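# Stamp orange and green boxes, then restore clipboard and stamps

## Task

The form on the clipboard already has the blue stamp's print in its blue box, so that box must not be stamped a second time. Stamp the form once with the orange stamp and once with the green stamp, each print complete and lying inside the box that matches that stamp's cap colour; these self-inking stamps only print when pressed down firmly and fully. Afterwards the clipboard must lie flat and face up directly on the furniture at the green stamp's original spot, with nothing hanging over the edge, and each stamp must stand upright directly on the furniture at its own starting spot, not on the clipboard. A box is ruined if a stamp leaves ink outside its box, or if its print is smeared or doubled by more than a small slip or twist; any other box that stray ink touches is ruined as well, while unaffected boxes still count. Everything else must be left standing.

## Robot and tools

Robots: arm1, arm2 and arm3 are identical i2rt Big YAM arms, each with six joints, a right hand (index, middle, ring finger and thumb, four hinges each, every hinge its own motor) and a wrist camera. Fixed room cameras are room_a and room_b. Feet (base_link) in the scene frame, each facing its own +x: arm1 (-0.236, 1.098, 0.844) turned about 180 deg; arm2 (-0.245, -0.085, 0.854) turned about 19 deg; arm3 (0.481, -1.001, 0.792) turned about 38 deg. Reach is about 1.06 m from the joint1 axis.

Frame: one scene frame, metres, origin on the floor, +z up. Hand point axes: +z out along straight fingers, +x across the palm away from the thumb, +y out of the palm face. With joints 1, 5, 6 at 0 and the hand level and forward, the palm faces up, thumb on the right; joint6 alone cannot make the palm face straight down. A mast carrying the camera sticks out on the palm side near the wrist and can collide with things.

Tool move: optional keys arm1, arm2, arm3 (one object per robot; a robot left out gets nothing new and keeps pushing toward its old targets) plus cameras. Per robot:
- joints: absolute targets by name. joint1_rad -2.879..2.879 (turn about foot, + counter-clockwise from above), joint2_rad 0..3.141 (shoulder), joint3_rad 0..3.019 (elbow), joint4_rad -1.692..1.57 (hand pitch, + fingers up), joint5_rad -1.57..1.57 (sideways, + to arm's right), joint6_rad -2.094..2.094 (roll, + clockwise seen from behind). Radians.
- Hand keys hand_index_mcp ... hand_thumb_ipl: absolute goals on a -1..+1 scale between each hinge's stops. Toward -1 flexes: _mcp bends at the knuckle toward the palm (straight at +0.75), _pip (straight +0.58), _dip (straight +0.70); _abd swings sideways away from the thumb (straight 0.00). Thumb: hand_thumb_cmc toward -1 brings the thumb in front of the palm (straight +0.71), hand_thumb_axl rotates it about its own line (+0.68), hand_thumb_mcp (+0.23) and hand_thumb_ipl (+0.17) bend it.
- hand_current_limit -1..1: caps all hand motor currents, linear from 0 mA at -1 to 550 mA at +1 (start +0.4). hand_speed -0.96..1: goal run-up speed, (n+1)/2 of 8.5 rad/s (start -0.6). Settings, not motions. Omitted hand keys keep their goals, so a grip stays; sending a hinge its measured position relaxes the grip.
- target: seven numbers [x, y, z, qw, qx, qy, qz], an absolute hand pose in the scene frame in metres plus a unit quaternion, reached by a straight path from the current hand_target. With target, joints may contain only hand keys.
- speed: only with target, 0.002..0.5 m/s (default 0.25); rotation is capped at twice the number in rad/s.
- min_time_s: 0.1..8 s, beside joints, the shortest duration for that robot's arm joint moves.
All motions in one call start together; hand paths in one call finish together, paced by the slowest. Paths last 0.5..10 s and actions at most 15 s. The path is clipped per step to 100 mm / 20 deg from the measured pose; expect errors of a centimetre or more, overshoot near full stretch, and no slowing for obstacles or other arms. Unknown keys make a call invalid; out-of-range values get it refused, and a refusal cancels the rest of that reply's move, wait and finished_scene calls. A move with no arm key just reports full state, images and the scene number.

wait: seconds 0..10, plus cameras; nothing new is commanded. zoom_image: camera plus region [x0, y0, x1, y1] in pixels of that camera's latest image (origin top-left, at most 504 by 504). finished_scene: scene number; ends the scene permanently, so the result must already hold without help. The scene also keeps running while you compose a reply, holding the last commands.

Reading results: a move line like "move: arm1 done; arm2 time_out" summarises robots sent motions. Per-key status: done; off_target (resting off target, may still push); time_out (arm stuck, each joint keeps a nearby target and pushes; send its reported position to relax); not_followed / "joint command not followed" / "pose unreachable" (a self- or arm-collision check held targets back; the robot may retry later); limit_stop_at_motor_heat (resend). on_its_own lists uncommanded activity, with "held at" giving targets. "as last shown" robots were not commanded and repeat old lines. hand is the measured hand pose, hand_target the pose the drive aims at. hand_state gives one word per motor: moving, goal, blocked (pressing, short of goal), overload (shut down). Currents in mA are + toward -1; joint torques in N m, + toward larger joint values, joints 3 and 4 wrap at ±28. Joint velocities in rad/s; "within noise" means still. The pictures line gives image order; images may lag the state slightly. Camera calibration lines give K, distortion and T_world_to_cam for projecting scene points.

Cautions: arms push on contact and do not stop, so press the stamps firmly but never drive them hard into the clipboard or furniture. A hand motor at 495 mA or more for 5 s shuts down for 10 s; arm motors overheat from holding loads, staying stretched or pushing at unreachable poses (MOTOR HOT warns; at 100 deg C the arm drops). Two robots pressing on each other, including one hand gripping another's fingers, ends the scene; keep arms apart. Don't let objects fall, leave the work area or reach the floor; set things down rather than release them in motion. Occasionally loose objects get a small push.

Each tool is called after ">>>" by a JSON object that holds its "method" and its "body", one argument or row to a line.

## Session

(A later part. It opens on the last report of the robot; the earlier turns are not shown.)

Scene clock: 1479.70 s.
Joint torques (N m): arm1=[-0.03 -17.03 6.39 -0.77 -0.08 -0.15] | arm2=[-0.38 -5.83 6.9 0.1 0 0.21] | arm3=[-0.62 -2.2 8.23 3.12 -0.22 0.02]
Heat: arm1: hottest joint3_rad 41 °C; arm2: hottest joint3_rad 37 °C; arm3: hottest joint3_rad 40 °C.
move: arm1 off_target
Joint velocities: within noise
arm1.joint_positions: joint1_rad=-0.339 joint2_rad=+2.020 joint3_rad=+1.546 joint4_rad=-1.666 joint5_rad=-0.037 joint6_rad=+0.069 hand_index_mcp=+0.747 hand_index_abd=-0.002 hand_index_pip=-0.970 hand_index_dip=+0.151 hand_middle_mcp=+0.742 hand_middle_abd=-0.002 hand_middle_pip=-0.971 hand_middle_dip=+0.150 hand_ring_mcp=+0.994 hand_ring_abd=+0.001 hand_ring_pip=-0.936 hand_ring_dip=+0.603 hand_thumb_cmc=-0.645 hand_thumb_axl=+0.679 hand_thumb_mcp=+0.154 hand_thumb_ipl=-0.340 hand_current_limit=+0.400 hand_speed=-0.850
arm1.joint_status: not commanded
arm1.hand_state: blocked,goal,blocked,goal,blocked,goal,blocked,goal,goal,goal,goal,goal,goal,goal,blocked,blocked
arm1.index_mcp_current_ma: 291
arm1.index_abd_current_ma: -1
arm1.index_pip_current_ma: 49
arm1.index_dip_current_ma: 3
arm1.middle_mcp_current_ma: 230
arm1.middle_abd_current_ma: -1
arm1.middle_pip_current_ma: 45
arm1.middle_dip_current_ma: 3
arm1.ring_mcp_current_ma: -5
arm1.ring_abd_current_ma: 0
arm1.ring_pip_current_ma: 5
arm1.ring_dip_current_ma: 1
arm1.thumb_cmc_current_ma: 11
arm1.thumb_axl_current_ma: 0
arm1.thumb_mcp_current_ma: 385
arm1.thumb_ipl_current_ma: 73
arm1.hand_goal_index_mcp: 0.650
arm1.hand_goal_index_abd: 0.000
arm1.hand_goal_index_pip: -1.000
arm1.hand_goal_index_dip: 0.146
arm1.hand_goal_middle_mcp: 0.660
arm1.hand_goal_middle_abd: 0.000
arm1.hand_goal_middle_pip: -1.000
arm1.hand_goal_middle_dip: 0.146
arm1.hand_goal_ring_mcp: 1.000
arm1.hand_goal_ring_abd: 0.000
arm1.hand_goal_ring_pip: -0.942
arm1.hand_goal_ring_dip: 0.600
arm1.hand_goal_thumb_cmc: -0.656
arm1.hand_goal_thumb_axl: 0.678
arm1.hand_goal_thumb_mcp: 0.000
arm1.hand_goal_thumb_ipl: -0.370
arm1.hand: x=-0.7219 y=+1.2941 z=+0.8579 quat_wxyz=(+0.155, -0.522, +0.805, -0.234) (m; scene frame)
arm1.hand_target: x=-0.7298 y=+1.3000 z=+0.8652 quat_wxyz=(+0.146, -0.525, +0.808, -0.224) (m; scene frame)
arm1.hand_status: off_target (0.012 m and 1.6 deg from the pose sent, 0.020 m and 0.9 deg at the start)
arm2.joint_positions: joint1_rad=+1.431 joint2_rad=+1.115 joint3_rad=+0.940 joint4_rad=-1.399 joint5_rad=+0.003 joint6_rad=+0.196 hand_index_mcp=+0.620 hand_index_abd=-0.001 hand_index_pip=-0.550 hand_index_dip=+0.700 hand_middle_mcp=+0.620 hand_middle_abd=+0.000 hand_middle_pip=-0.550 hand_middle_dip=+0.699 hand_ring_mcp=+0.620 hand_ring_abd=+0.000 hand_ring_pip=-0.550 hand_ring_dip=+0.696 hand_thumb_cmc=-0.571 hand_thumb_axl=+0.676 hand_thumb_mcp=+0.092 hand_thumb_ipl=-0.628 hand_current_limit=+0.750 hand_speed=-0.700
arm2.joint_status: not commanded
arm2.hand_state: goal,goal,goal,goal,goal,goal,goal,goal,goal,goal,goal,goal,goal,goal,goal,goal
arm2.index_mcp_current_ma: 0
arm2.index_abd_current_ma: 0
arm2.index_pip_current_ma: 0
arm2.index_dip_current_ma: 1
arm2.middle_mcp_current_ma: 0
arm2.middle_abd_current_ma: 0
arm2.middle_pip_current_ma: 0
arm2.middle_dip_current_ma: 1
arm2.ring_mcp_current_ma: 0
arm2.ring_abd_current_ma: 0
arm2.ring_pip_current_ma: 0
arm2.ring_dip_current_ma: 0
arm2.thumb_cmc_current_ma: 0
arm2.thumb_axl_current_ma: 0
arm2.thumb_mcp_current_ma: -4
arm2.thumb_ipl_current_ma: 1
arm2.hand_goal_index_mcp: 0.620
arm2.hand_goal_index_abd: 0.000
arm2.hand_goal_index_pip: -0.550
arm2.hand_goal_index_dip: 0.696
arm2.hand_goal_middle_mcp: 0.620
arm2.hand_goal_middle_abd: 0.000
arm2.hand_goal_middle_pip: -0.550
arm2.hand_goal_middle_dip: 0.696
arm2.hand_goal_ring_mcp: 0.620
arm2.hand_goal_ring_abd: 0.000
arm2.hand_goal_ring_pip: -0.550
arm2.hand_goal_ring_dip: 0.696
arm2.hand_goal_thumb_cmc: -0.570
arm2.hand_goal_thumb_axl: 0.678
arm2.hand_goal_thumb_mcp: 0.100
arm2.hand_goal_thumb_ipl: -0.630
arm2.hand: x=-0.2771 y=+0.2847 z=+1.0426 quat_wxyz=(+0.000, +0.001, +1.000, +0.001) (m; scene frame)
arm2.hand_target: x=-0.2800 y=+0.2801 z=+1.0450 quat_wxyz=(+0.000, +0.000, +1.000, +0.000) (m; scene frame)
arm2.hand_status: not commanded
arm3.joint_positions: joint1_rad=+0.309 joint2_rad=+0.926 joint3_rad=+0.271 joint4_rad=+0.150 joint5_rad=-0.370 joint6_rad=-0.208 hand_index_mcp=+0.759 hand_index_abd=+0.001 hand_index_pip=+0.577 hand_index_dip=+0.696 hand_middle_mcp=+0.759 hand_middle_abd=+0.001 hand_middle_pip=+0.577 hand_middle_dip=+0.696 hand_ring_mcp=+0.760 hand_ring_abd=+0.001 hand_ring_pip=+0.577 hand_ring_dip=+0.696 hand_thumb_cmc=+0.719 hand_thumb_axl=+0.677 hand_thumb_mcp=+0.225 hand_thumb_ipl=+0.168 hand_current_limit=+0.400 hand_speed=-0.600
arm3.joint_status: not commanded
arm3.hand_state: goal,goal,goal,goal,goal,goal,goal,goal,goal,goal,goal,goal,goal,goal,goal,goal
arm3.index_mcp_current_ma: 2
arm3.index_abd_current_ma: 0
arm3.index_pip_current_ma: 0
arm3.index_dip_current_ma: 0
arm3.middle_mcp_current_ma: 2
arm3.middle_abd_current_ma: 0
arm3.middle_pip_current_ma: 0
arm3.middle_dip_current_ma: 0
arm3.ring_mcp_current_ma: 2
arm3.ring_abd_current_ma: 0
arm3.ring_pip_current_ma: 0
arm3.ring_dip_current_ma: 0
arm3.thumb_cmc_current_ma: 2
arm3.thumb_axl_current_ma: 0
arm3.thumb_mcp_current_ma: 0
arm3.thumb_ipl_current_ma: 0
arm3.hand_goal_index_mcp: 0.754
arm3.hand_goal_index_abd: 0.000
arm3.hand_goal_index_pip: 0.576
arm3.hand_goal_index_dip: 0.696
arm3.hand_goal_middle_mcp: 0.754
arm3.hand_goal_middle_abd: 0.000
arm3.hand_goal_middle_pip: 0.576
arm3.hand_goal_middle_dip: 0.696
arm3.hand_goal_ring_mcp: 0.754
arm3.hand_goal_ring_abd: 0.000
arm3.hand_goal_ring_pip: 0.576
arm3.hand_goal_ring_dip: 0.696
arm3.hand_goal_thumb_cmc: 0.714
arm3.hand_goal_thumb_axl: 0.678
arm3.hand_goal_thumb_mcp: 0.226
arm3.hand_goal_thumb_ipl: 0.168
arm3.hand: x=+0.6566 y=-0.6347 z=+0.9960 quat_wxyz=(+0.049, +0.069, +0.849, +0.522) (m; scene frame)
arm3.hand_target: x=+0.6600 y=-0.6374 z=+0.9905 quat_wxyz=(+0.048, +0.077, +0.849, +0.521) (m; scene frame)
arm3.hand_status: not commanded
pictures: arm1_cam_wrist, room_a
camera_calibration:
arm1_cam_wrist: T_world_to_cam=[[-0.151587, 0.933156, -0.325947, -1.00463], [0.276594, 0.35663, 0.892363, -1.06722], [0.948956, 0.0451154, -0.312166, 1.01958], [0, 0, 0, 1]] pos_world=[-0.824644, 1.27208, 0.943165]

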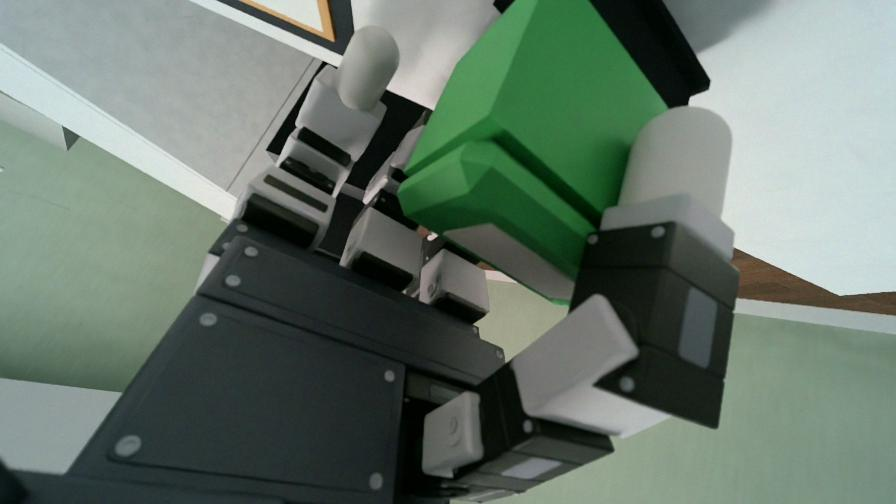

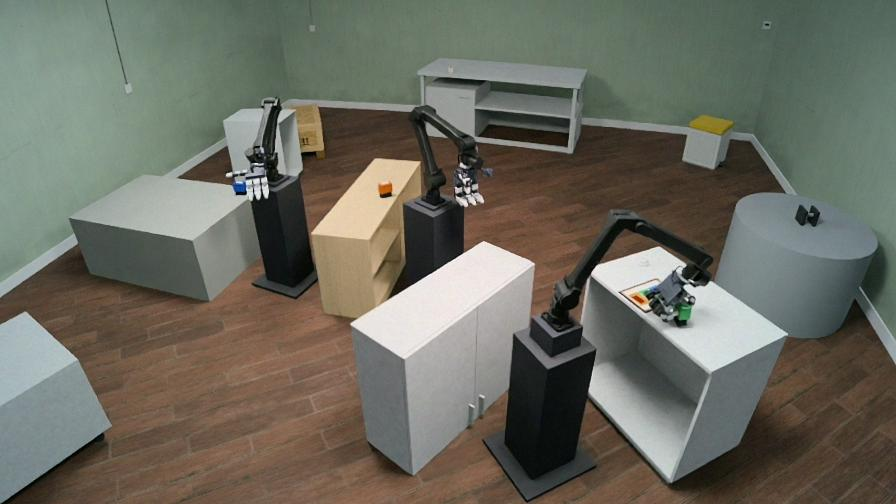

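>>> {"method": "move", "body": {
  "arm1": {"target":[-0.73,1.30,0.842,0.1455,-0.5248,0.8081,-0.2241],"speed":0.05}
}}

>>> {"method": "move", "body": {
  "arm1": {"target":[-0.73,1.30,0.834,0.1455,-0.5248,0.8081,-0.2241],"speed":0.04}
}}

>>> {"method": "move", "body": {
  "arm1": {"target":[-0.73,1.30,0.827,0.1455,-0.5248,0.8081,-0.2241],"speed":0.04},
  "cameras": ["arm1_cam_wrist"]
}}

Scene clock: 1482.73 s.
Joint torques (N m): arm1=[0.03 -16.85 4.9 -0.65 -0.1 -0.14] | arm2=[-0.32 -5.54 6.9 0.1 0 0.21] | arm3=[-0.85 -2.2 8.28 3.22 -0.2 -0.07]
Heat: arm1: hottest joint3_rad 41 °C; arm2: hottest joint3_rad 37 °C; arm3: hottest joint3_rad 40 °C.
move: arm1 done
Joint velocities: within noise
arm1.joint_positions: joint1_rad=-0.339 joint2_rad=+2.044 joint3_rad=+1.546 joint4_rad=-1.619 joint5_rad=-0.036 joint6_rad=+0.069 hand_index_mcp=+0.744 hand_index_abd=-0.002 hand_index_pip=-0.970 hand_index_dip=+0.150 hand_middle_mcp=+0.739 hand_middle_abd=-0.002 hand_middle_pip=-0.972 hand_middle_dip=+0.148 hand_ring_mcp=+0.994 hand_ring_abd=+0.001 hand_ring_pip=-0.936 hand_ring_dip=+0.603 hand_thumb_cmc=-0.644 hand_thumb_axl=+0.679 hand_thumb_mcp=+0.154 hand_thumb_ipl=-0.340 hand_current_limit=+0.400 hand_speed=-0.850
arm1.joint_status: not commanded
arm1.hand_state: blocked,goal,blocked,goal,blocked,goal,blocked,goal,goal,goal,goal,goal,goal,goal,blocked,blocked
arm1.index_mcp_current_ma: 281
arm1.index_abd_current_ma: -1
arm1.index_pip_current_ma: 49
arm1.index_dip_current_ma: 3
arm1.middle_mcp_current_ma: 216
arm1.middle_abd_current_ma: -1
arm1.middle_pip_current_ma: 44
arm1.middle_dip_current_ma: 1
arm1.ring_mcp_current_ma: -5
arm1.ring_abd_current_ma: 0
arm1.ring_pip_current_ma: 5
arm1.ring_dip_current_ma: 1
arm1.thumb_cmc_current_ma: 13
arm1.thumb_axl_current_ma: 0
arm1.thumb_mcp_current_ma: 385
arm1.thumb_ipl_current_ma: 74
arm1.hand_goal_index_mcp: 0.650
arm1.hand_goal_index_abd: 0.000
arm1.hand_goal_index_pip: -1.000
arm1.hand_goal_index_dip: 0.146
arm1.hand_goal_middle_mcp: 0.660
arm1.hand_goal_middle_abd: 0.000
arm1.hand_goal_middle_pip: -1.000
arm1.hand_goal_middle_dip: 0.146
arm1.hand_goal_ring_mcp: 1.000
arm1.hand_goal_ring_abd: 0.000
arm1.hand_goal_ring_pip: -0.942
arm1.hand_goal_ring_dip: 0.600
arm1.hand_goal_thumb_cmc: -0.656
arm1.hand_goal_thumb_axl: 0.678
arm1.hand_goal_thumb_mcp: 0.000
arm1.hand_goal_thumb_ipl: -0.370
arm1.hand: x=-0.7304 y=+1.2971 z=+0.8429 quat_wxyz=(+0.149, -0.524, +0.808, -0.225) (m; scene frame)
arm1.hand_target: x=-0.7300 y=+1.3001 z=+0.8420 quat_wxyz=(+0.146, -0.525, +0.808, -0.224) (m; scene frame)
arm1.hand_status: done (0.003 m and 0.4 deg from the pose sent, 0.019 m and 1.7 deg at the start)
arm2, arm3: as last shown
pictures: none

Scene clock: 1483.70 s.
Joint torques (N m): arm1=[0.03 -16.15 4.63 -0.29 -0.1 -0.14] | arm2=[-0.32 -5.71 6.79 0.09 0.01 0.21] | arm3=[-1.03 -2.9 8.02 2.95 -0.16 -0.06]
Heat: arm1: hottest joint3_rad 41 °C; arm2: hottest joint3_rad 37 °C; arm3: hottest joint3_rad 40 °C.
move: arm1 done
Joint velocities: within noise
arm1.joint_positions: joint1_rad=-0.339 joint2_rad=+2.044 joint3_rad=+1.543 joint4_rad=-1.611 joint5_rad=-0.036 joint6_rad=+0.069 hand_index_mcp=+0.743 hand_index_abd=-0.002 hand_index_pip=-0.970 hand_index_dip=+0.143 hand_middle_mcp=+0.739 hand_middle_abd=-0.002 hand_middle_pip=-0.975 hand_middle_dip=+0.142 hand_ring_mcp=+0.994 hand_ring_abd=+0.001 hand_ring_pip=-0.936 hand_ring_dip=+0.603 hand_thumb_cmc=-0.643 hand_thumb_axl=+0.675 hand_thumb_mcp=+0.154 hand_thumb_ipl=-0.340 hand_current_limit=+0.400 hand_speed=-0.850
arm1.joint_status: not commanded
arm1.hand_state: blocked,goal,blocked,goal,blocked,goal,blocked,goal,goal,goal,goal,goal,goal,goal,blocked,blocked
arm1.index_mcp_current_ma: 276
arm1.index_abd_current_ma: -1
arm1.index_pip_current_ma: 48
arm1.index_dip_current_ma: -2
arm1.middle_mcp_current_ma: 216
arm1.middle_abd_current_ma: -1
arm1.middle_pip_current_ma: 37
arm1.middle_dip_current_ma: -3
arm1.ring_mcp_current_ma: -5
arm1.ring_abd_current_ma: 0
arm1.ring_pip_current_ma: 5
arm1.ring_dip_current_ma: 1
arm1.thumb_cmc_current_ma: 15
arm1.thumb_axl_current_ma: -2
arm1.thumb_mcp_current_ma: 385
arm1.thumb_ipl_current_ma: 75
arm1.hand_goal_index_mcp: 0.650
arm1.hand_goal_index_abd: 0.000
arm1.hand_goal_index_pip: -1.000
arm1.hand_goal_index_dip: 0.146
arm1.hand_goal_middle_mcp: 0.660
arm1.hand_goal_middle_abd: 0.000
arm1.hand_goal_middle_pip: -1.000
arm1.hand_goal_middle_dip: 0.146
arm1.hand_goal_ring_mcp: 1.000
arm1.hand_goal_ring_abd: 0.000
arm1.hand_goal_ring_pip: -0.942
arm1.hand_goal_ring_dip: 0.600
arm1.hand_goal_thumb_cmc: -0.656
arm1.hand_goal_thumb_axl: 0.678
arm1.hand_goal_thumb_mcp: 0.000
arm1.hand_goal_thumb_ipl: -0.370
arm1.hand: x=-0.7311 y=+1.2973 z=+0.8416 quat_wxyz=(+0.147, -0.525, +0.808, -0.223) (m; scene frame)
arm1.hand_target: x=-0.7299 y=+1.3000 z=+0.8341 quat_wxyz=(+0.146, -0.525, +0.808, -0.224) (m; scene frame)
arm1.hand_status: done (0.008 m and 0.2 deg from the pose sent, 0.009 m and 0.4 deg at the start)
arm2, arm3: as last shown
pictures: none

Scene clock: 1484.70 s.
Joint torques (N m): arm1=[0.03 -15.38 4.55 -0.1 -0.1 -0.14] | arm2=[-0.32 -5.83 6.9 0.08 0 0.21] | arm3=[-0.73 -2.32 8.18 2.89 -0.26 -0.01]
Heat: arm1: hottest joint3_rad 41 °C; arm2: hottest joint3_rad 37 °C; arm3: hottest joint3_rad 40 °C.
move: arm1 off_target
Joint velocities: within noise
arm1.joint_positions: joint1_rad=-0.339 joint2_rad=+2.044 joint3_rad=+1.539 joint4_rad=-1.600 joint5_rad=-0.036 joint6_rad=+0.069 hand_index_mcp=+0.743 hand_index_abd=-0.002 hand_index_pip=-0.984 hand_index_dip=+0.138 hand_middle_mcp=+0.739 hand_middle_abd=-0.002 hand_middle_pip=-0.989 hand_middle_dip=+0.137 hand_ring_mcp=+0.994 hand_ring_abd=+0.001 hand_ring_pip=-0.936 hand_ring_dip=+0.603 hand_thumb_cmc=-0.641 hand_thumb_axl=+0.670 hand_thumb_mcp=+0.154 hand_thumb_ipl=-0.340 hand_current_limit=+0.400 hand_speed=-0.850
arm1.joint_status: not commanded
arm1.hand_state: blocked,goal,goal,goal,blocked,goal,goal,goal,goal,goal,goal,goal,goal,goal,blocked,blocked
arm1.index_mcp_current_ma: 274
arm1.index_abd_current_ma: -1
arm1.index_pip_current_ma: 19
arm1.index_dip_current_ma: -7
arm1.middle_mcp_current_ma: 216
arm1.middle_abd_current_ma: -1
arm1.middle_pip_current_ma: 10
arm1.middle_dip_current_ma: -8
arm1.ring_mcp_current_ma: -5
arm1.ring_abd_current_ma: 0
arm1.ring_pip_current_ma: 5
arm1.ring_dip_current_ma: 1
arm1.thumb_cmc_current_ma: 18
arm1.thumb_axl_current_ma: -9
arm1.thumb_mcp_current_ma: 385
arm1.thumb_ipl_current_ma: 75
arm1.hand_goal_index_mcp: 0.650
arm1.hand_goal_index_abd: 0.000
arm1.hand_goal_index_pip: -1.000
arm1.hand_goal_index_dip: 0.146
arm1.hand_goal_middle_mcp: 0.660
arm1.hand_goal_middle_abd: 0.000
arm1.hand_goal_middle_pip: -1.000
arm1.hand_goal_middle_dip: 0.146
arm1.hand_goal_ring_mcp: 1.000
arm1.hand_goal_ring_abd: 0.000
arm1.hand_goal_ring_pip: -0.942
arm1.hand_goal_ring_dip: 0.600
arm1.hand_goal_thumb_cmc: -0.656
arm1.hand_goal_thumb_axl: 0.678
arm1.hand_goal_thumb_mcp: 0.000
arm1.hand_goal_thumb_ipl: -0.370
arm1.hand: x=-0.7318 y=+1.2976 z=+0.8397 quat_wxyz=(+0.146, -0.525, +0.809, -0.221) (m; scene frame)
arm1.hand_target: x=-0.7298 y=+1.3000 z=+0.8272 quat_wxyz=(+0.146, -0.525, +0.808, -0.224) (m; scene frame)
arm1.hand_status: off_target (0.013 m and 0.4 deg from the pose sent, 0.015 m and 0.2 deg at the start)
arm2, arm3: as last shown
pictures: arm1_cam_wrist
camera_calibration:
arm1_cam_wrist: T_world_to_cam=[[-0.162235, 0.936728, -0.310196, -1.04094], [0.304876, 0.346564, 0.887099, -1.01134], [0.938472, 0.0493472, -0.341811, 1.03483], [0, 0, 0, 1]] pos_world=[-0.831698, 1.2745, 0.927981]

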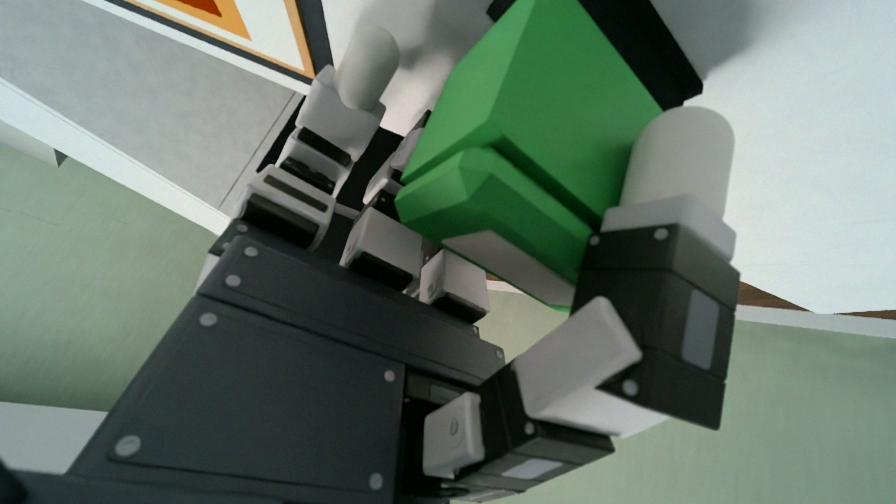

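>>> {"method": "move", "body": {
  "arm1": {"target":[-0.73,1.30,0.836,0.1455,-0.5248,0.8081,-0.2241],"speed":0.04,"joints":{"hand_thumb_mcp":0.1,"hand_index_mcp":0.72,"hand_middle_mcp":0.71}}
}}

>>> {"method": "move", "body": {
  "arm1": {"joints":{"hand_thumb_mcp":0.2,"hand_index_mcp":0.8,"hand_middle_mcp":0.8}}
}}

>>> {"method": "move", "body": {
  "arm1": {"joints":{"hand_thumb_mcp":0.5,"hand_index_mcp":1.0,"hand_middle_mcp":1.0}},
  "cameras": ["arm1_cam_wrist"]
}}

Scene clock: 1487.40 s.
Joint torques (N m): arm1=[-0.03 -16.21 5.07 -0.91 -0.1 -0.13] | arm2=[-0.38 -5.71 6.87 0.13 0.03 0.21] | arm3=[-0.15 -3.02 8.34 3.02 -0.25 0.01]
Heat: arm1: hottest joint3_rad 40 °C; arm2: hottest joint3_rad 37 °C; arm3: hottest joint3_rad 40 °C.
move: arm1 off_target
Joint velocities: within noise
arm1.joint_positions: joint1_rad=-0.339 joint2_rad=+2.044 joint3_rad=+1.539 joint4_rad=-1.599 joint5_rad=-0.036 joint6_rad=+0.069 hand_index_mcp=+0.746 hand_index_abd=-0.002 hand_index_pip=-0.988 hand_index_dip=+0.138 hand_middle_mcp=+0.741 hand_middle_abd=-0.002 hand_middle_pip=-0.992 hand_middle_dip=+0.137 hand_ring_mcp=+0.994 hand_ring_abd=+0.001 hand_ring_pip=-0.936 hand_ring_dip=+0.603 hand_thumb_cmc=-0.641 hand_thumb_axl=+0.670 hand_thumb_mcp=+0.161 hand_thumb_ipl=-0.340 hand_current_limit=+0.400 hand_speed=-0.850
arm1.joint_status: hand_index_mcp off_target (ended at +0.746, target +0.720); hand_middle_mcp off_target (ended at +0.741, target +0.710); hand_thumb_mcp off_target (ended at +0.161, target +0.100)
arm1.hand_state: blocked,goal,goal,goal,blocked,goal,goal,goal,goal,goal,goal,goal,goal,goal,blocked,blocked
arm1.index_mcp_current_ma: 42
arm1.index_abd_current_ma: -1
arm1.index_pip_current_ma: 13
arm1.index_dip_current_ma: -7
arm1.middle_mcp_current_ma: 54
arm1.middle_abd_current_ma: -1
arm1.middle_pip_current_ma: 6
arm1.middle_dip_current_ma: -8
arm1.ring_mcp_current_ma: -5
arm1.ring_abd_current_ma: 0
arm1.ring_pip_current_ma: 5
arm1.ring_dip_current_ma: 1
arm1.thumb_cmc_current_ma: 18
arm1.thumb_axl_current_ma: -9
arm1.thumb_mcp_current_ma: 199
arm1.thumb_ipl_current_ma: 75
arm1.hand_goal_index_mcp: 0.720
arm1.hand_goal_index_abd: 0.000
arm1.hand_goal_index_pip: -1.000
arm1.hand_goal_index_dip: 0.146
arm1.hand_goal_middle_mcp: 0.710
arm1.hand_goal_middle_abd: 0.000
arm1.hand_goal_middle_pip: -1.000
arm1.hand_goal_middle_dip: 0.146
arm1.hand_goal_ring_mcp: 1.000
arm1.hand_goal_ring_abd: 0.000
arm1.hand_goal_ring_pip: -0.942
arm1.hand_goal_ring_dip: 0.600
arm1.hand_goal_thumb_cmc: -0.656
arm1.hand_goal_thumb_axl: 0.678
arm1.hand_goal_thumb_mcp: 0.100
arm1.hand_goal_thumb_ipl: -0.370
arm1.hand: x=-0.7319 y=+1.2976 z=+0.8397 quat_wxyz=(+0.145, -0.525, +0.809, -0.220) (m; scene frame)
arm1.hand_target: x=-0.7300 y=+1.3001 z=+0.8361 quat_wxyz=(+0.146, -0.525, +0.808, -0.224) (m; scene frame)
arm1.hand_status: done (0.005 m and 0.4 deg from the pose sent, 0.005 m and 0.4 deg at the start)
arm2, arm3: as last shown
pictures: none

Scene clock: 1488.07 s.
Joint torques (N m): arm1=[0.03 -16.32 5.07 -0.9 -0.1 -0.14] | arm2=[-0.44 -5.77 6.89 0.05 0 0.2] | arm3=[-1.26 -2.9 8.12 3.18 -0.21 -0.02]
Heat: arm1: hottest joint3_rad 40 °C; arm2: hottest joint3_rad 37 °C; arm3: hottest joint3_rad 40 °C.
move: arm1 done
Joint velocities: within noise
arm1.joint_positions: joint1_rad=-0.339 joint2_rad=+2.044 joint3_rad=+1.539 joint4_rad=-1.599 joint5_rad=-0.036 joint6_rad=+0.069 hand_index_mcp=+0.791 hand_index_abd=-0.002 hand_index_pip=-0.997 hand_index_dip=+0.144 hand_middle_mcp=+0.791 hand_middle_abd=-0.002 hand_middle_pip=-1.000 hand_middle_dip=+0.144 hand_ring_mcp=+0.994 hand_ring_abd=+0.001 hand_ring_pip=-0.936 hand_ring_dip=+0.603 hand_thumb_cmc=-0.650 hand_thumb_axl=+0.676 hand_thumb_mcp=+0.196 hand_thumb_ipl=-0.367 hand_current_limit=+0.400 hand_speed=-0.850
arm1.joint_status: all done
arm1.hand_state: goal,goal,goal,goal,goal,goal,goal,goal,goal,goal,goal,goal,goal,goal,goal,goal
arm1.index_mcp_current_ma: -8
arm1.index_abd_current_ma: -1
arm1.index_pip_current_ma: 1
arm1.index_dip_current_ma: -1
arm1.middle_mcp_current_ma: -9
arm1.middle_abd_current_ma: -1
arm1.middle_pip_current_ma: 0
arm1.middle_dip_current_ma: -1
arm1.ring_mcp_current_ma: -5
arm1.ring_abd_current_ma: 0
arm1.ring_pip_current_ma: 5
arm1.ring_dip_current_ma: 1
arm1.thumb_cmc_current_ma: 4
arm1.thumb_axl_current_ma: -1
arm1.thumb_mcp_current_ma: -4
arm1.thumb_ipl_current_ma: 3
arm1.hand_goal_index_mcp: 0.800
arm1.hand_goal_index_abd: 0.000
arm1.hand_goal_index_pip: -1.000
arm1.hand_goal_index_dip: 0.146
arm1.hand_goal_middle_mcp: 0.800
arm1.hand_goal_middle_abd: 0.000
arm1.hand_goal_middle_pip: -1.000
arm1.hand_goal_middle_dip: 0.146
arm1.hand_goal_ring_mcp: 1.000
arm1.hand_goal_ring_abd: 0.000
arm1.hand_goal_ring_pip: -0.942
arm1.hand_goal_ring_dip: 0.600
arm1.hand_goal_thumb_cmc: -0.656
arm1.hand_goal_thumb_axl: 0.678
arm1.hand_goal_thumb_mcp: 0.200
arm1.hand_goal_thumb_ipl: -0.370
arm1.hand: x=-0.7319 y=+1.2976 z=+0.8395 quat_wxyz=(+0.145, -0.525, +0.809, -0.221) (m; scene frame)
arm1.hand_target: x=-0.7300 y=+1.3001 z=+0.8361 quat_wxyz=(+0.146, -0.525, +0.808, -0.224) (m; scene frame)
arm1.hand_status: not commanded
arm2, arm3: as last shown
pictures: none

Scene clock: 1489.23 s.
Joint torques (N m): arm1=[-0.03 -16.26 5.07 -0.88 -0.1 -0.13] | arm2=[-0.26 -5.6 6.87 0.03 0.01 0.22] | arm3=[-1.14 -2.49 8.2 2.92 -0.23 0.02]
Heat: arm1: hottest joint3_rad 40 °C; arm2: hottest joint3_rad 37 °C; arm3: hottest joint3_rad 40 °C.
move: arm1 done
Joint velocities: within noise
arm1.joint_positions: joint1_rad=-0.339 joint2_rad=+2.044 joint3_rad=+1.539 joint4_rad=-1.599 joint5_rad=-0.036 joint6_rad=+0.069 hand_index_mcp=+0.988 hand_index_abd=-0.002 hand_index_pip=-0.997 hand_index_dip=+0.144 hand_middle_mcp=+0.988 hand_middle_abd=-0.002 hand_middle_pip=-1.000 hand_middle_dip=+0.144 hand_ring_mcp=+0.994 hand_ring_abd=+0.001 hand_ring_pip=-0.936 hand_ring_dip=+0.603 hand_thumb_cmc=-0.653 hand_thumb_axl=+0.676 hand_thumb_mcp=+0.491 hand_thumb_ipl=-0.369 hand_current_limit=+0.400 hand_speed=-0.850
arm1.joint_status: all done
arm1.hand_state: goal,goal,goal,goal,goal,goal,goal,goal,goal,goal,goal,goal,goal,goal,goal,goal
arm1.index_mcp_current_ma: -14
arm1.index_abd_current_ma: -1
arm1.index_pip_current_ma: 1
arm1.index_dip_current_ma: -1
arm1.middle_mcp_current_ma: -15
arm1.middle_abd_current_ma: -1
arm1.middle_pip_current_ma: 0
arm1.middle_dip_current_ma: -1
arm1.ring_mcp_current_ma: -5
arm1.ring_abd_current_ma: 0
arm1.ring_pip_current_ma: 5
arm1.ring_dip_current_ma: 1
arm1.thumb_cmc_current_ma: 2
arm1.thumb_axl_current_ma: -1
arm1.thumb_mcp_current_ma: -11
arm1.thumb_ipl_current_ma: 1
arm1.hand_goal_index_mcp: 1.000
arm1.hand_goal_index_abd: 0.000
arm1.hand_goal_index_pip: -1.000
arm1.hand_goal_index_dip: 0.146
arm1.hand_goal_middle_mcp: 1.000
arm1.hand_goal_middle_abd: 0.000
arm1.hand_goal_middle_pip: -1.000
arm1.hand_goal_middle_dip: 0.146
arm1.hand_goal_ring_mcp: 1.000
arm1.hand_goal_ring_abd: 0.000
arm1.hand_goal_ring_pip: -0.942
arm1.hand_goal_ring_dip: 0.600
arm1.hand_goal_thumb_cmc: -0.656
arm1.hand_goal_thumb_axl: 0.678
arm1.hand_goal_thumb_mcp: 0.500
arm1.hand_goal_thumb_ipl: -0.370
arm1.hand: x=-0.7319 y=+1.2976 z=+0.8395 quat_wxyz=(+0.145, -0.525, +0.809, -0.221) (m; scene frame)
arm1.hand_target: x=-0.7300 y=+1.3001 z=+0.8361 quat_wxyz=(+0.146, -0.525, +0.808, -0.224) (m; scene frame)
arm1.hand_status: not commanded
arm2, arm3: as last shown
pictures: arm1_cam_wrist
camera_calibration:
arm1_cam_wrist: T_world_to_cam=[[-0.162304, 0.936761, -0.310059, -1.04133], [0.305173, 0.346474, 0.887032, -1.01074], [0.938364, 0.0493471, -0.342108, 1.03503], [0, 0, 0, 1]] pos_world=[-0.831799, 1.2746, 0.92778]

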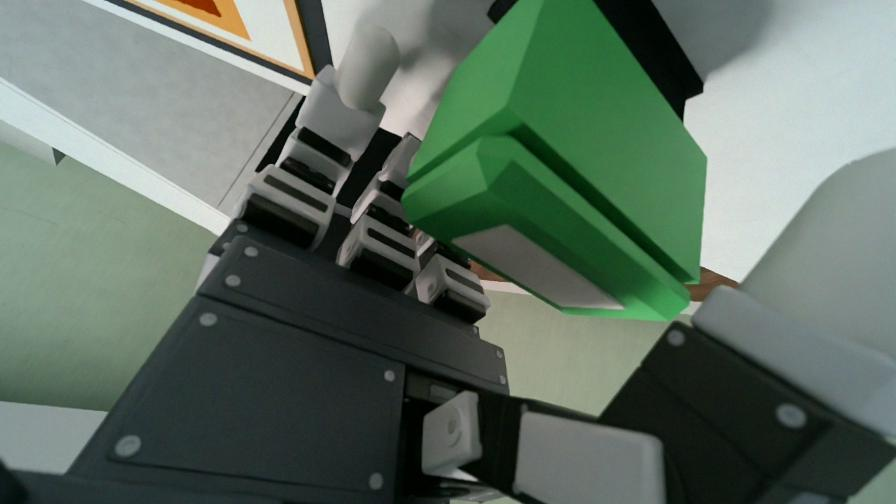

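>>> {"method": "move", "body": {
  "arm1": {"joints": {"hand_thumb_mcp": 0.75, "hand_thumb_ipl": -0.1, "hand_speed": -0.7}},
  "cameras": ["arm1_cam_wrist"]
}}

Scene clock: 1496.23 s.
Joint torques (N m): arm1=[0.03 -16.26 5.08 -0.91 -0.1 -0.13] | arm2=[-0.32 -5.83 6.91 0.05 0.01 0.21] | arm3=[-0.38 -3.02 8.21 2.81 -0.18 -0.01]
Heat: arm1: hottest joint3_rad 40 °C; arm2: hottest joint3_rad 37 °C; arm3: hottest joint3_rad 40 °C.
move: arm1 done
Joint velocities: within noise
arm1.joint_positions: joint1_rad=-0.339 joint2_rad=+2.044 joint3_rad=+1.539 joint4_rad=-1.599 joint5_rad=-0.036 joint6_rad=+0.069 hand_index_mcp=+0.988 hand_index_abd=-0.002 hand_index_pip=-0.997 hand_index_dip=+0.144 hand_middle_mcp=+0.988 hand_middle_abd=-0.002 hand_middle_pip=-1.000 hand_middle_dip=+0.144 hand_ring_mcp=+0.994 hand_ring_abd=+0.001 hand_ring_pip=-0.936 hand_ring_dip=+0.603 hand_thumb_cmc=-0.653 hand_thumb_axl=+0.676 hand_thumb_mcp=+0.741 hand_thumb_ipl=-0.104 hand_current_limit=+0.400 hand_speed=-0.700
arm1.joint_status: all done
arm1.hand_state: goal,goal,goal,goal,goal,goal,goal,goal,goal,goal,goal,goal,goal,goal,goal,goal
arm1.index_mcp_current_ma: -14
arm1.index_abd_current_ma: -1
arm1.index_pip_current_ma: 1
arm1.index_dip_current_ma: -1
arm1.middle_mcp_current_ma: -15
arm1.middle_abd_current_ma: -1
arm1.middle_pip_current_ma: 0
arm1.middle_dip_current_ma: -1
arm1.ring_mcp_current_ma: -5
arm1.ring_abd_current_ma: 0
arm1.ring_pip_current_ma: 5
arm1.ring_dip_current_ma: 1
arm1.thumb_cmc_current_ma: 2
arm1.thumb_axl_current_ma: -1
arm1.thumb_mcp_current_ma: -12
arm1.thumb_ipl_current_ma: -4
arm1.hand_goal_index_mcp: 1.000
arm1.hand_goal_index_abd: 0.000
arm1.hand_goal_index_pip: -1.000
arm1.hand_goal_index_dip: 0.146
arm1.hand_goal_middle_mcp: 1.000
arm1.hand_goal_middle_abd: 0.000
arm1.hand_goal_middle_pip: -1.000
arm1.hand_goal_middle_dip: 0.146
arm1.hand_goal_ring_mcp: 1.000
arm1.hand_goal_ring_abd: 0.000
arm1.hand_goal_ring_pip: -0.942
arm1.hand_goal_ring_dip: 0.600
arm1.hand_goal_thumb_cmc: -0.656
arm1.hand_goal_thumb_axl: 0.678
arm1.hand_goal_thumb_mcp: 0.750
arm1.hand_goal_thumb_ipl: -0.100
arm1.hand: x=-0.7319 y=+1.2976 z=+0.8395 quat_wxyz=(+0.145, -0.525, +0.809, -0.221) (m; scene frame)
arm1.hand_target: x=-0.7300 y=+1.3001 z=+0.8361 quat_wxyz=(+0.146, -0.525, +0.808, -0.224) (m; scene frame)
arm1.hand_status: not commanded
arm2, arm3: as last shown
pictures: arm1_cam_wrist
camera_calibration:
arm1_cam_wrist: T_world_to_cam=[[-0.162304, 0.936761, -0.310059, -1.04133], [0.305173, 0.346474, 0.887032, -1.01074], [0.938364, 0.0493471, -0.342108, 1.03503], [0, 0, 0, 1]] pos_world=[-0.831799, 1.2746, 0.92778]

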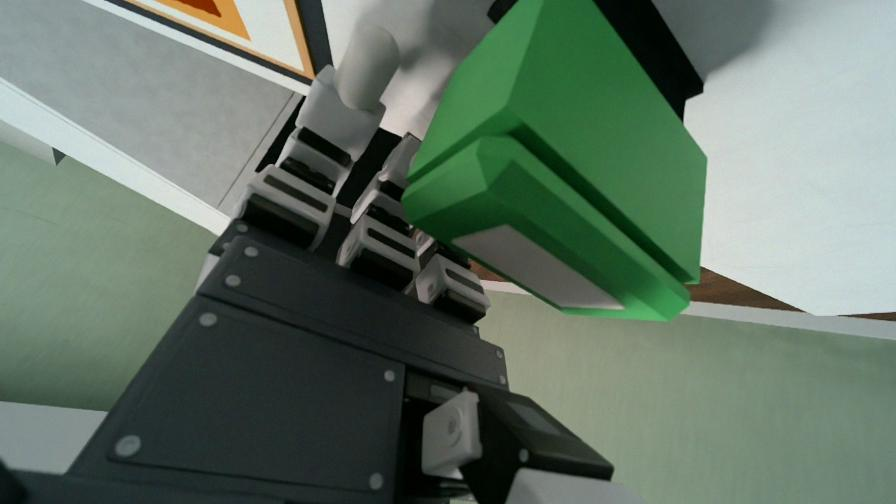

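>>> {"method": "move", "body": {
  "arm1": {"joints": {"joint2_rad": 1.86}, "min_time_s": 2.5},
  "cameras": ["arm1_cam_wrist", "room_a"]
}}

>>> {"method": "move", "body": {
  "arm1": {"joints": {"joint2_rad": 1.55}, "min_time_s": 2},
  "cameras": ["arm1_cam_wrist", "room_a", "room_b"]
}}

Scene clock: 1500.90 s.
Joint torques (N m): arm1=[0.09 -17.85 5.79 -0.58 -0.1 -0.14] | arm2=[-0.09 -5.83 6.9 0.03 0.01 0.22] | arm3=[-0.73 -2.73 8.29 2.71 -0.14 0.02]
Heat: arm1: hottest joint3_rad 40 °C; arm2: hottest joint3_rad 37 °C; arm3: hottest joint3_rad 40 °C.
move: arm1 done
Joint velocities: within noise
arm1.joint_positions: joint1_rad=-0.339 joint2_rad=+1.886 joint3_rad=+1.539 joint4_rad=-1.599 joint5_rad=-0.036 joint6_rad=+0.069 hand_index_mcp=+0.990 hand_index_abd=-0.002 hand_index_pip=-0.997 hand_index_dip=+0.144 hand_middle_mcp=+0.989 hand_middle_abd=-0.002 hand_middle_pip=-1.000 hand_middle_dip=+0.144 hand_ring_mcp=+0.994 hand_ring_abd=+0.001 hand_ring_pip=-0.936 hand_ring_dip=+0.603 hand_thumb_cmc=-0.653 hand_thumb_axl=+0.676 hand_thumb_mcp=+0.741 hand_thumb_ipl=-0.104 hand_current_limit=+0.400 hand_speed=-0.700
arm1.joint_status: all done
arm1.hand_state: goal,goal,goal,goal,goal,goal,goal,goal,goal,goal,goal,goal,goal,goal,goal,goal
arm1.index_mcp_current_ma: -11
arm1.index_abd_current_ma: -1
arm1.index_pip_current_ma: 1
arm1.index_dip_current_ma: -1
arm1.middle_mcp_current_ma: -11
arm1.middle_abd_current_ma: -1
arm1.middle_pip_current_ma: 0
arm1.middle_dip_current_ma: -1
arm1.ring_mcp_current_ma: -5
arm1.ring_abd_current_ma: 0
arm1.ring_pip_current_ma: 5
arm1.ring_dip_current_ma: 1
arm1.thumb_cmc_current_ma: 2
arm1.thumb_axl_current_ma: -1
arm1.thumb_mcp_current_ma: -12
arm1.thumb_ipl_current_ma: -4
arm1.hand_goal_index_mcp: 1.000
arm1.hand_goal_index_abd: 0.000
arm1.hand_goal_index_pip: -1.000
arm1.hand_goal_index_dip: 0.146
arm1.hand_goal_middle_mcp: 1.000
arm1.hand_goal_middle_abd: 0.000
arm1.hand_goal_middle_pip: -1.000
arm1.hand_goal_middle_dip: 0.146
arm1.hand_goal_ring_mcp: 1.000
arm1.hand_goal_ring_abd: 0.000
arm1.hand_goal_ring_pip: -0.942
arm1.hand_goal_ring_dip: 0.600
arm1.hand_goal_thumb_cmc: -0.656
arm1.hand_goal_thumb_axl: 0.678
arm1.hand_goal_thumb_mcp: 0.750
arm1.hand_goal_thumb_ipl: -0.100
arm1.hand: x=-0.7459 y=+1.3026 z=+0.9219 quat_wxyz=(+0.099, -0.536, +0.823, -0.159) (m; scene frame)
arm1.hand_target: x=-0.7459 y=+1.3058 z=+0.9354 quat_wxyz=(+0.090, -0.538, +0.825, -0.150) (m; scene frame)
arm1.hand_status: not commanded
arm2.joint_positions: joint1_rad=+1.431 joint2_rad=+1.115 joint3_rad=+0.940 joint4_rad=-1.399 joint5_rad=+0.003 joint6_rad=+0.196 hand_index_mcp=+0.620 hand_index_abd=-0.001 hand_index_pip=-0.550 hand_index_dip=+0.700 hand_middle_mcp=+0.620 hand_middle_abd=+0.000 hand_middle_pip=-0.550 hand_middle_dip=+0.699 hand_ring_mcp=+0.620 hand_ring_abd=+0.000 hand_ring_pip=-0.550 hand_ring_dip=+0.696 hand_thumb_cmc=-0.571 hand_thumb_axl=+0.676 hand_thumb_mcp=+0.092 hand_thumb_ipl=-0.628 hand_current_limit=+0.750 hand_speed=-0.700
arm2.joint_status: not commanded
arm2.hand_state: goal,goal,goal,goal,goal,goal,goal,goal,goal,goal,goal,goal,goal,goal,goal,goal
arm2.index_mcp_current_ma: 0
arm2.index_abd_current_ma: 0
arm2.index_pip_current_ma: 0
arm2.index_dip_current_ma: 1
arm2.middle_mcp_current_ma: 0
arm2.middle_abd_current_ma: 0
arm2.middle_pip_current_ma: 0
arm2.middle_dip_current_ma: 1
arm2.ring_mcp_current_ma: 0
arm2.ring_abd_current_ma: 0
arm2.ring_pip_current_ma: 0
arm2.ring_dip_current_ma: 0
arm2.thumb_cmc_current_ma: 0
arm2.thumb_axl_current_ma: 0
arm2.thumb_mcp_current_ma: -4
arm2.thumb_ipl_current_ma: 1
arm2.hand_goal_index_mcp: 0.620
arm2.hand_goal_index_abd: 0.000
arm2.hand_goal_index_pip: -0.550
arm2.hand_goal_index_dip: 0.696
arm2.hand_goal_middle_mcp: 0.620
arm2.hand_goal_middle_abd: 0.000
arm2.hand_goal_middle_pip: -0.550
arm2.hand_goal_middle_dip: 0.696
arm2.hand_goal_ring_mcp: 0.620
arm2.hand_goal_ring_abd: 0.000
arm2.hand_goal_ring_pip: -0.550
arm2.hand_goal_ring_dip: 0.696
arm2.hand_goal_thumb_cmc: -0.570
arm2.hand_goal_thumb_axl: 0.678
arm2.hand_goal_thumb_mcp: 0.100
arm2.hand_goal_thumb_ipl: -0.630
arm2.hand: x=-0.2771 y=+0.2847 z=+1.0426 quat_wxyz=(+0.000, +0.001, +1.000, +0.001) (m; scene frame)
arm2.hand_target: x=-0.2800 y=+0.2801 z=+1.0450 quat_wxyz=(+0.000, +0.000, +1.000, +0.000) (m; scene frame)
arm2.hand_status: not commanded
arm3.joint_positions: joint1_rad=+0.309 joint2_rad=+0.926 joint3_rad=+0.271 joint4_rad=+0.150 joint5_rad=-0.370 joint6_rad=-0.208 hand_index_mcp=+0.759 hand_index_abd=+0.001 hand_index_pip=+0.577 hand_index_dip=+0.696 hand_middle_mcp=+0.759 hand_middle_abd=+0.001 hand_middle_pip=+0.577 hand_middle_dip=+0.696 hand_ring_mcp=+0.760 hand_ring_abd=+0.001 hand_ring_pip=+0.577 hand_ring_dip=+0.696 hand_thumb_cmc=+0.719 hand_thumb_axl=+0.677 hand_thumb_mcp=+0.225 hand_thumb_ipl=+0.168 hand_current_limit=+0.400 hand_speed=-0.600
arm3.joint_status: not commanded
arm3.hand_state: goal,goal,goal,goal,goal,goal,goal,goal,goal,goal,goal,goal,goal,goal,goal,goal
arm3.index_mcp_current_ma: 2
arm3.index_abd_current_ma: 0
arm3.index_pip_current_ma: 0
arm3.index_dip_current_ma: 0
arm3.middle_mcp_current_ma: 2
arm3.middle_abd_current_ma: 0
arm3.middle_pip_current_ma: 0
arm3.middle_dip_current_ma: 0
arm3.ring_mcp_current_ma: 2
arm3.ring_abd_current_ma: 0
arm3.ring_pip_current_ma: 0
arm3.ring_dip_current_ma: 0
arm3.thumb_cmc_current_ma: 2
arm3.thumb_axl_current_ma: 0
arm3.thumb_mcp_current_ma: 0
arm3.thumb_ipl_current_ma: 0
arm3.hand_goal_index_mcp: 0.754
arm3.hand_goal_index_abd: 0.000
arm3.hand_goal_index_pip: 0.576
arm3.hand_goal_index_dip: 0.696
arm3.hand_goal_middle_mcp: 0.754
arm3.hand_goal_middle_abd: 0.000
arm3.hand_goal_middle_pip: 0.576
arm3.hand_goal_middle_dip: 0.696
arm3.hand_goal_ring_mcp: 0.754
arm3.hand_goal_ring_abd: 0.000
arm3.hand_goal_ring_pip: 0.576
arm3.hand_goal_ring_dip: 0.696
arm3.hand_goal_thumb_cmc: 0.714
arm3.hand_goal_thumb_axl: 0.678
arm3.hand_goal_thumb_mcp: 0.226
arm3.hand_goal_thumb_ipl: 0.168
arm3.hand: x=+0.6566 y=-0.6347 z=+0.9960 quat_wxyz=(+0.049, +0.069, +0.849, +0.522) (m; scene frame)
arm3.hand_target: x=+0.6600 y=-0.6374 z=+0.9905 quat_wxyz=(+0.048, +0.077, +0.849, +0.521) (m; scene frame)
arm3.hand_status: not commanded
pictures: arm1_cam_wrist, room_a
camera_calibration:
arm1_cam_wrist: T_world_to_cam=[[-0.202925, 0.951129, -0.232756, -1.14299], [0.434968, 0.30052, 0.848817, -0.889511], [0.877282, 0.0710043, -0.474694, 1.12455], [0, 0, 0, 1]] pos_world=[-0.831584, 1.2746, 1.02281]

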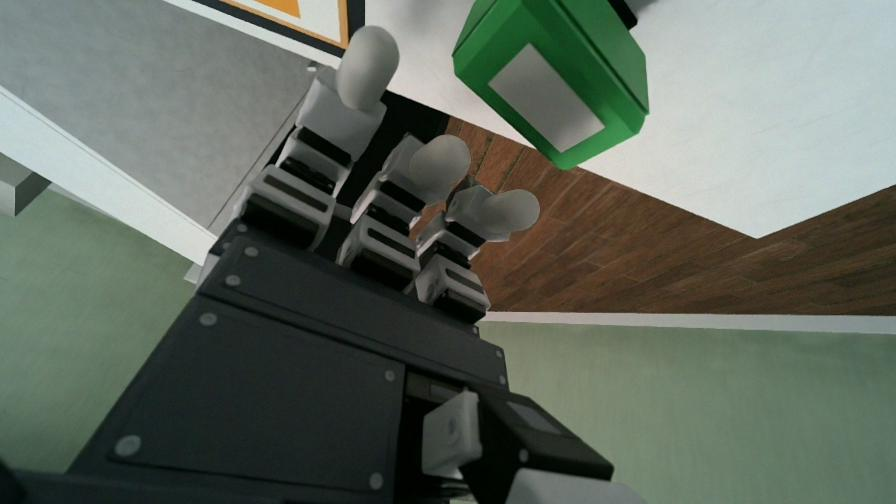

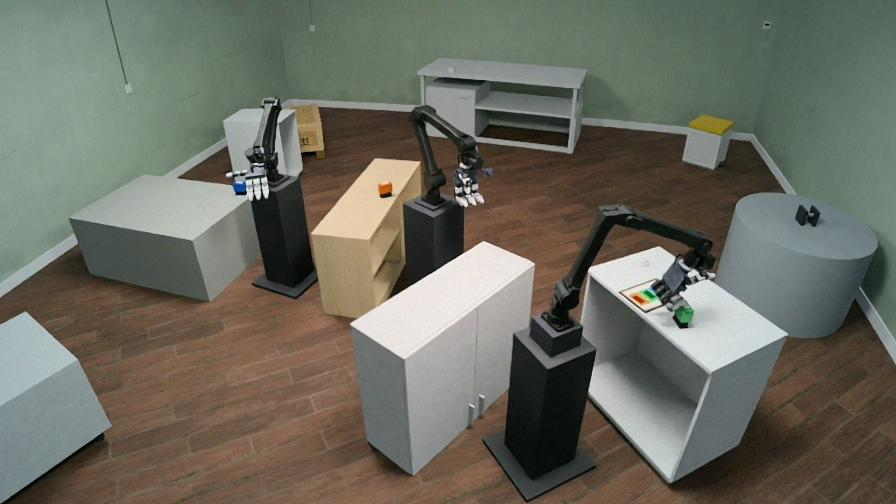

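Scene clock: 1503.37 s.
Joint torques (N m): arm1=[0.03 -14.27 6.78 0.09 -0.1 -0.13] | arm2=[-0.32 -5.66 6.84 0.1 0.01 0.21] | arm3=[-0.03 -3.25 8.23 2.97 -0.19 -0.03]
Heat: arm1: hottest joint3_rad 39 °C; arm2: hottest joint3_rad 37 °C; arm3: hottest joint3_rad 40 °C.
move: arm1 done
Joint velocities: within noise
arm1.joint_positions: joint1_rad=-0.339 joint2_rad=+1.568 joint3_rad=+1.539 joint4_rad=-1.599 joint5_rad=-0.036 joint6_rad=+0.069 hand_index_mcp=+0.994 hand_index_abd=-0.002 hand_index_pip=-0.997 hand_index_dip=+0.144 hand_middle_mcp=+0.994 hand_middle_abd=-0.002 hand_middle_pip=-1.000 hand_middle_dip=+0.144 hand_ring_mcp=+0.994 hand_ring_abd=+0.001 hand_ring_pip=-0.936 hand_ring_dip=+0.603 hand_thumb_cmc=-0.653 hand_thumb_axl=+0.676 hand_thumb_mcp=+0.742 hand_thumb_ipl=-0.104 hand_current_limit=+0.400 hand_speed=-0.700
arm1.joint_status: all done
arm1.hand_state: goal,goal,goal,goal,goal,goal,goal,goal,goal,goal,goal,goal,goal,goal,goal,goal
arm1.index_mcp_current_ma: -5
arm1.index_abd_current_ma: -1
arm1.index_pip_current_ma: 1
arm1.index_dip_current_ma: -1
arm1.middle_mcp_current_ma: -5
arm1.middle_abd_current_ma: -1
arm1.middle_pip_current_ma: 0
arm1.middle_dip_current_ma: -1
arm1.ring_mcp_current_ma: -5
arm1.ring_abd_current_ma: 0
arm1.ring_pip_current_ma: 5
arm1.ring_dip_current_ma: 1
arm1.thumb_cmc_current_ma: 2
arm1.thumb_axl_current_ma: -1
arm1.thumb_mcp_current_ma: -10
arm1.thumb_ipl_current_ma: -3
arm1.hand_goal_index_mcp: 1.000
arm1.hand_goal_index_abd: 0.000
arm1.hand_goal_index_pip: -1.000
arm1.hand_goal_index_dip: 0.146
arm1.hand_goal_middle_mcp: 1.000
arm1.hand_goal_middle_abd: 0.000
arm1.hand_goal_middle_pip: -1.000
arm1.hand_goal_middle_dip: 0.146
arm1.hand_goal_ring_mcp: 1.000
arm1.hand_goal_ring_abd: 0.000
arm1.hand_goal_ring_pip: -0.942
arm1.hand_goal_ring_dip: 0.600
arm1.hand_goal_thumb_cmc: -0.656
arm1.hand_goal_thumb_axl: 0.678
arm1.hand_goal_thumb_mcp: 0.750
arm1.hand_goal_thumb_ipl: -0.100
arm1.hand: x=-0.7364 y=+1.2993 z=+1.0893 quat_wxyz=(+0.003, -0.548, +0.836, -0.034) (m; scene frame)
arm1.hand_target: x=-0.7334 y=+1.3014 z=+1.0983 quat_wxyz=(-0.003, -0.548, +0.836, -0.027) (m; scene frame)
arm1.hand_status: not commanded
arm2, arm3: as last shown
pictures: arm1_cam_wrist, room_a, room_b
camera_calibration:
arm1_cam_wrist: T_world_to_cam=[[-0.247415, 0.96691, -0.0622235, -1.33798], [0.670408, 0.217203, 0.70949, -0.601223], [0.699528, 0.133823, -0.701963, 1.23102], [0, 0, 0, 1]] pos_world=[-0.789102, 1.25956, 1.20744]

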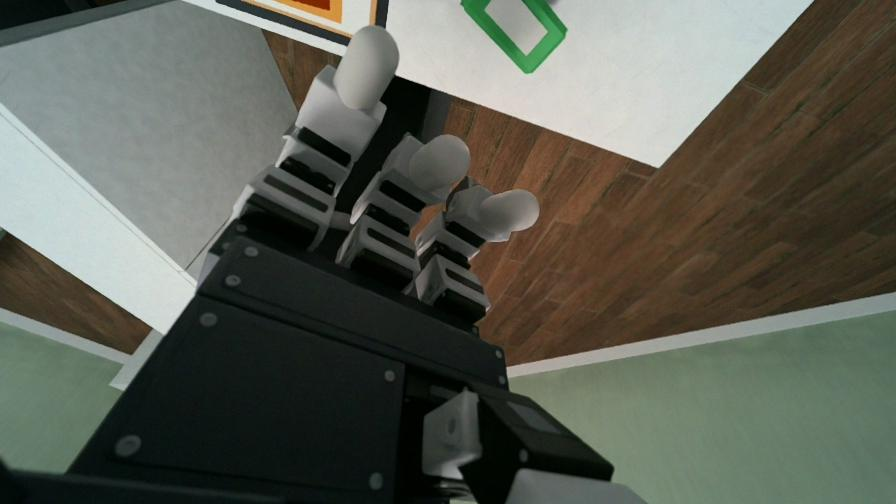

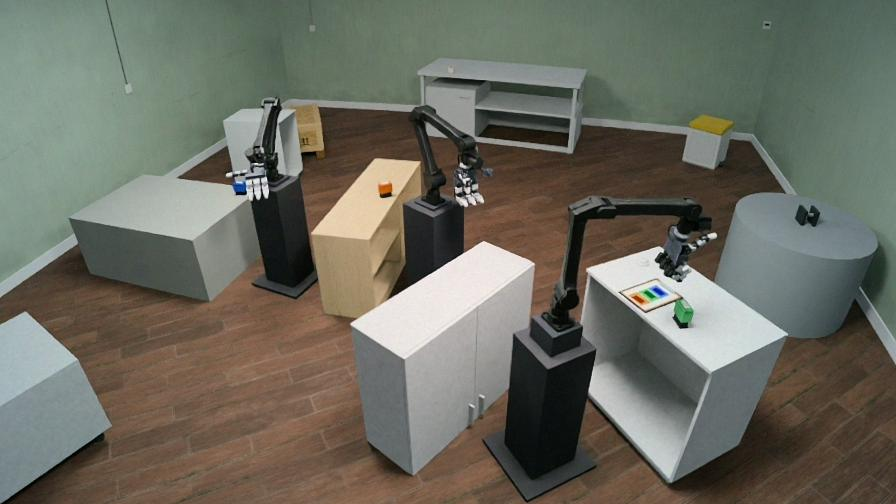

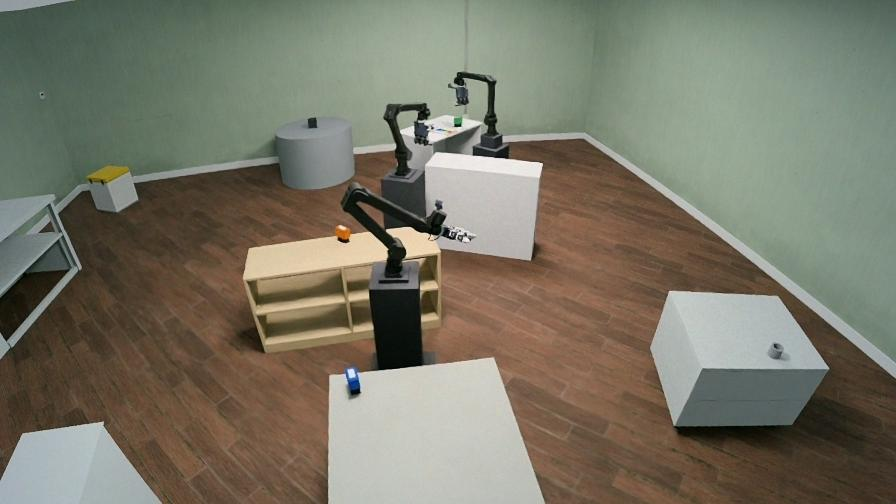

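>>> {"method": "zoom_image", "body": {
  "camera": "room_a",
  "region": [580, 240, 740, 350]
}}

>>> {"method": "zoom_image", "body": {
  "camera": "room_a",
  "region": [340, 160, 430, 220]
}}

Scaled by 3.150 from the camera's 896x504 image, which has a finer 1280x720 frame.

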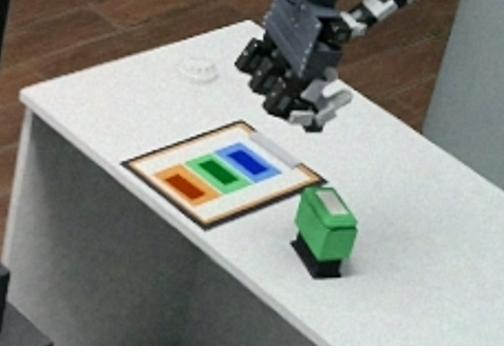

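Scaled by 5.600 from the camera's 896x504 image, which has a finer 1280x720 frame.

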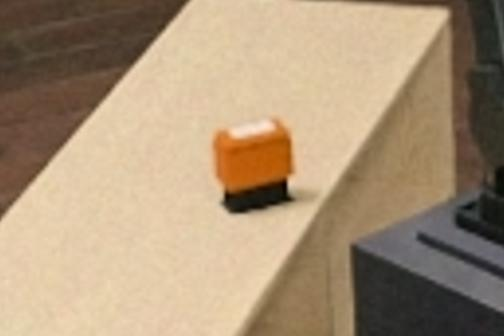

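>>> {"method": "finished_scene", "body": {
  "scene": 1
}}

The scene is finished: the task was done.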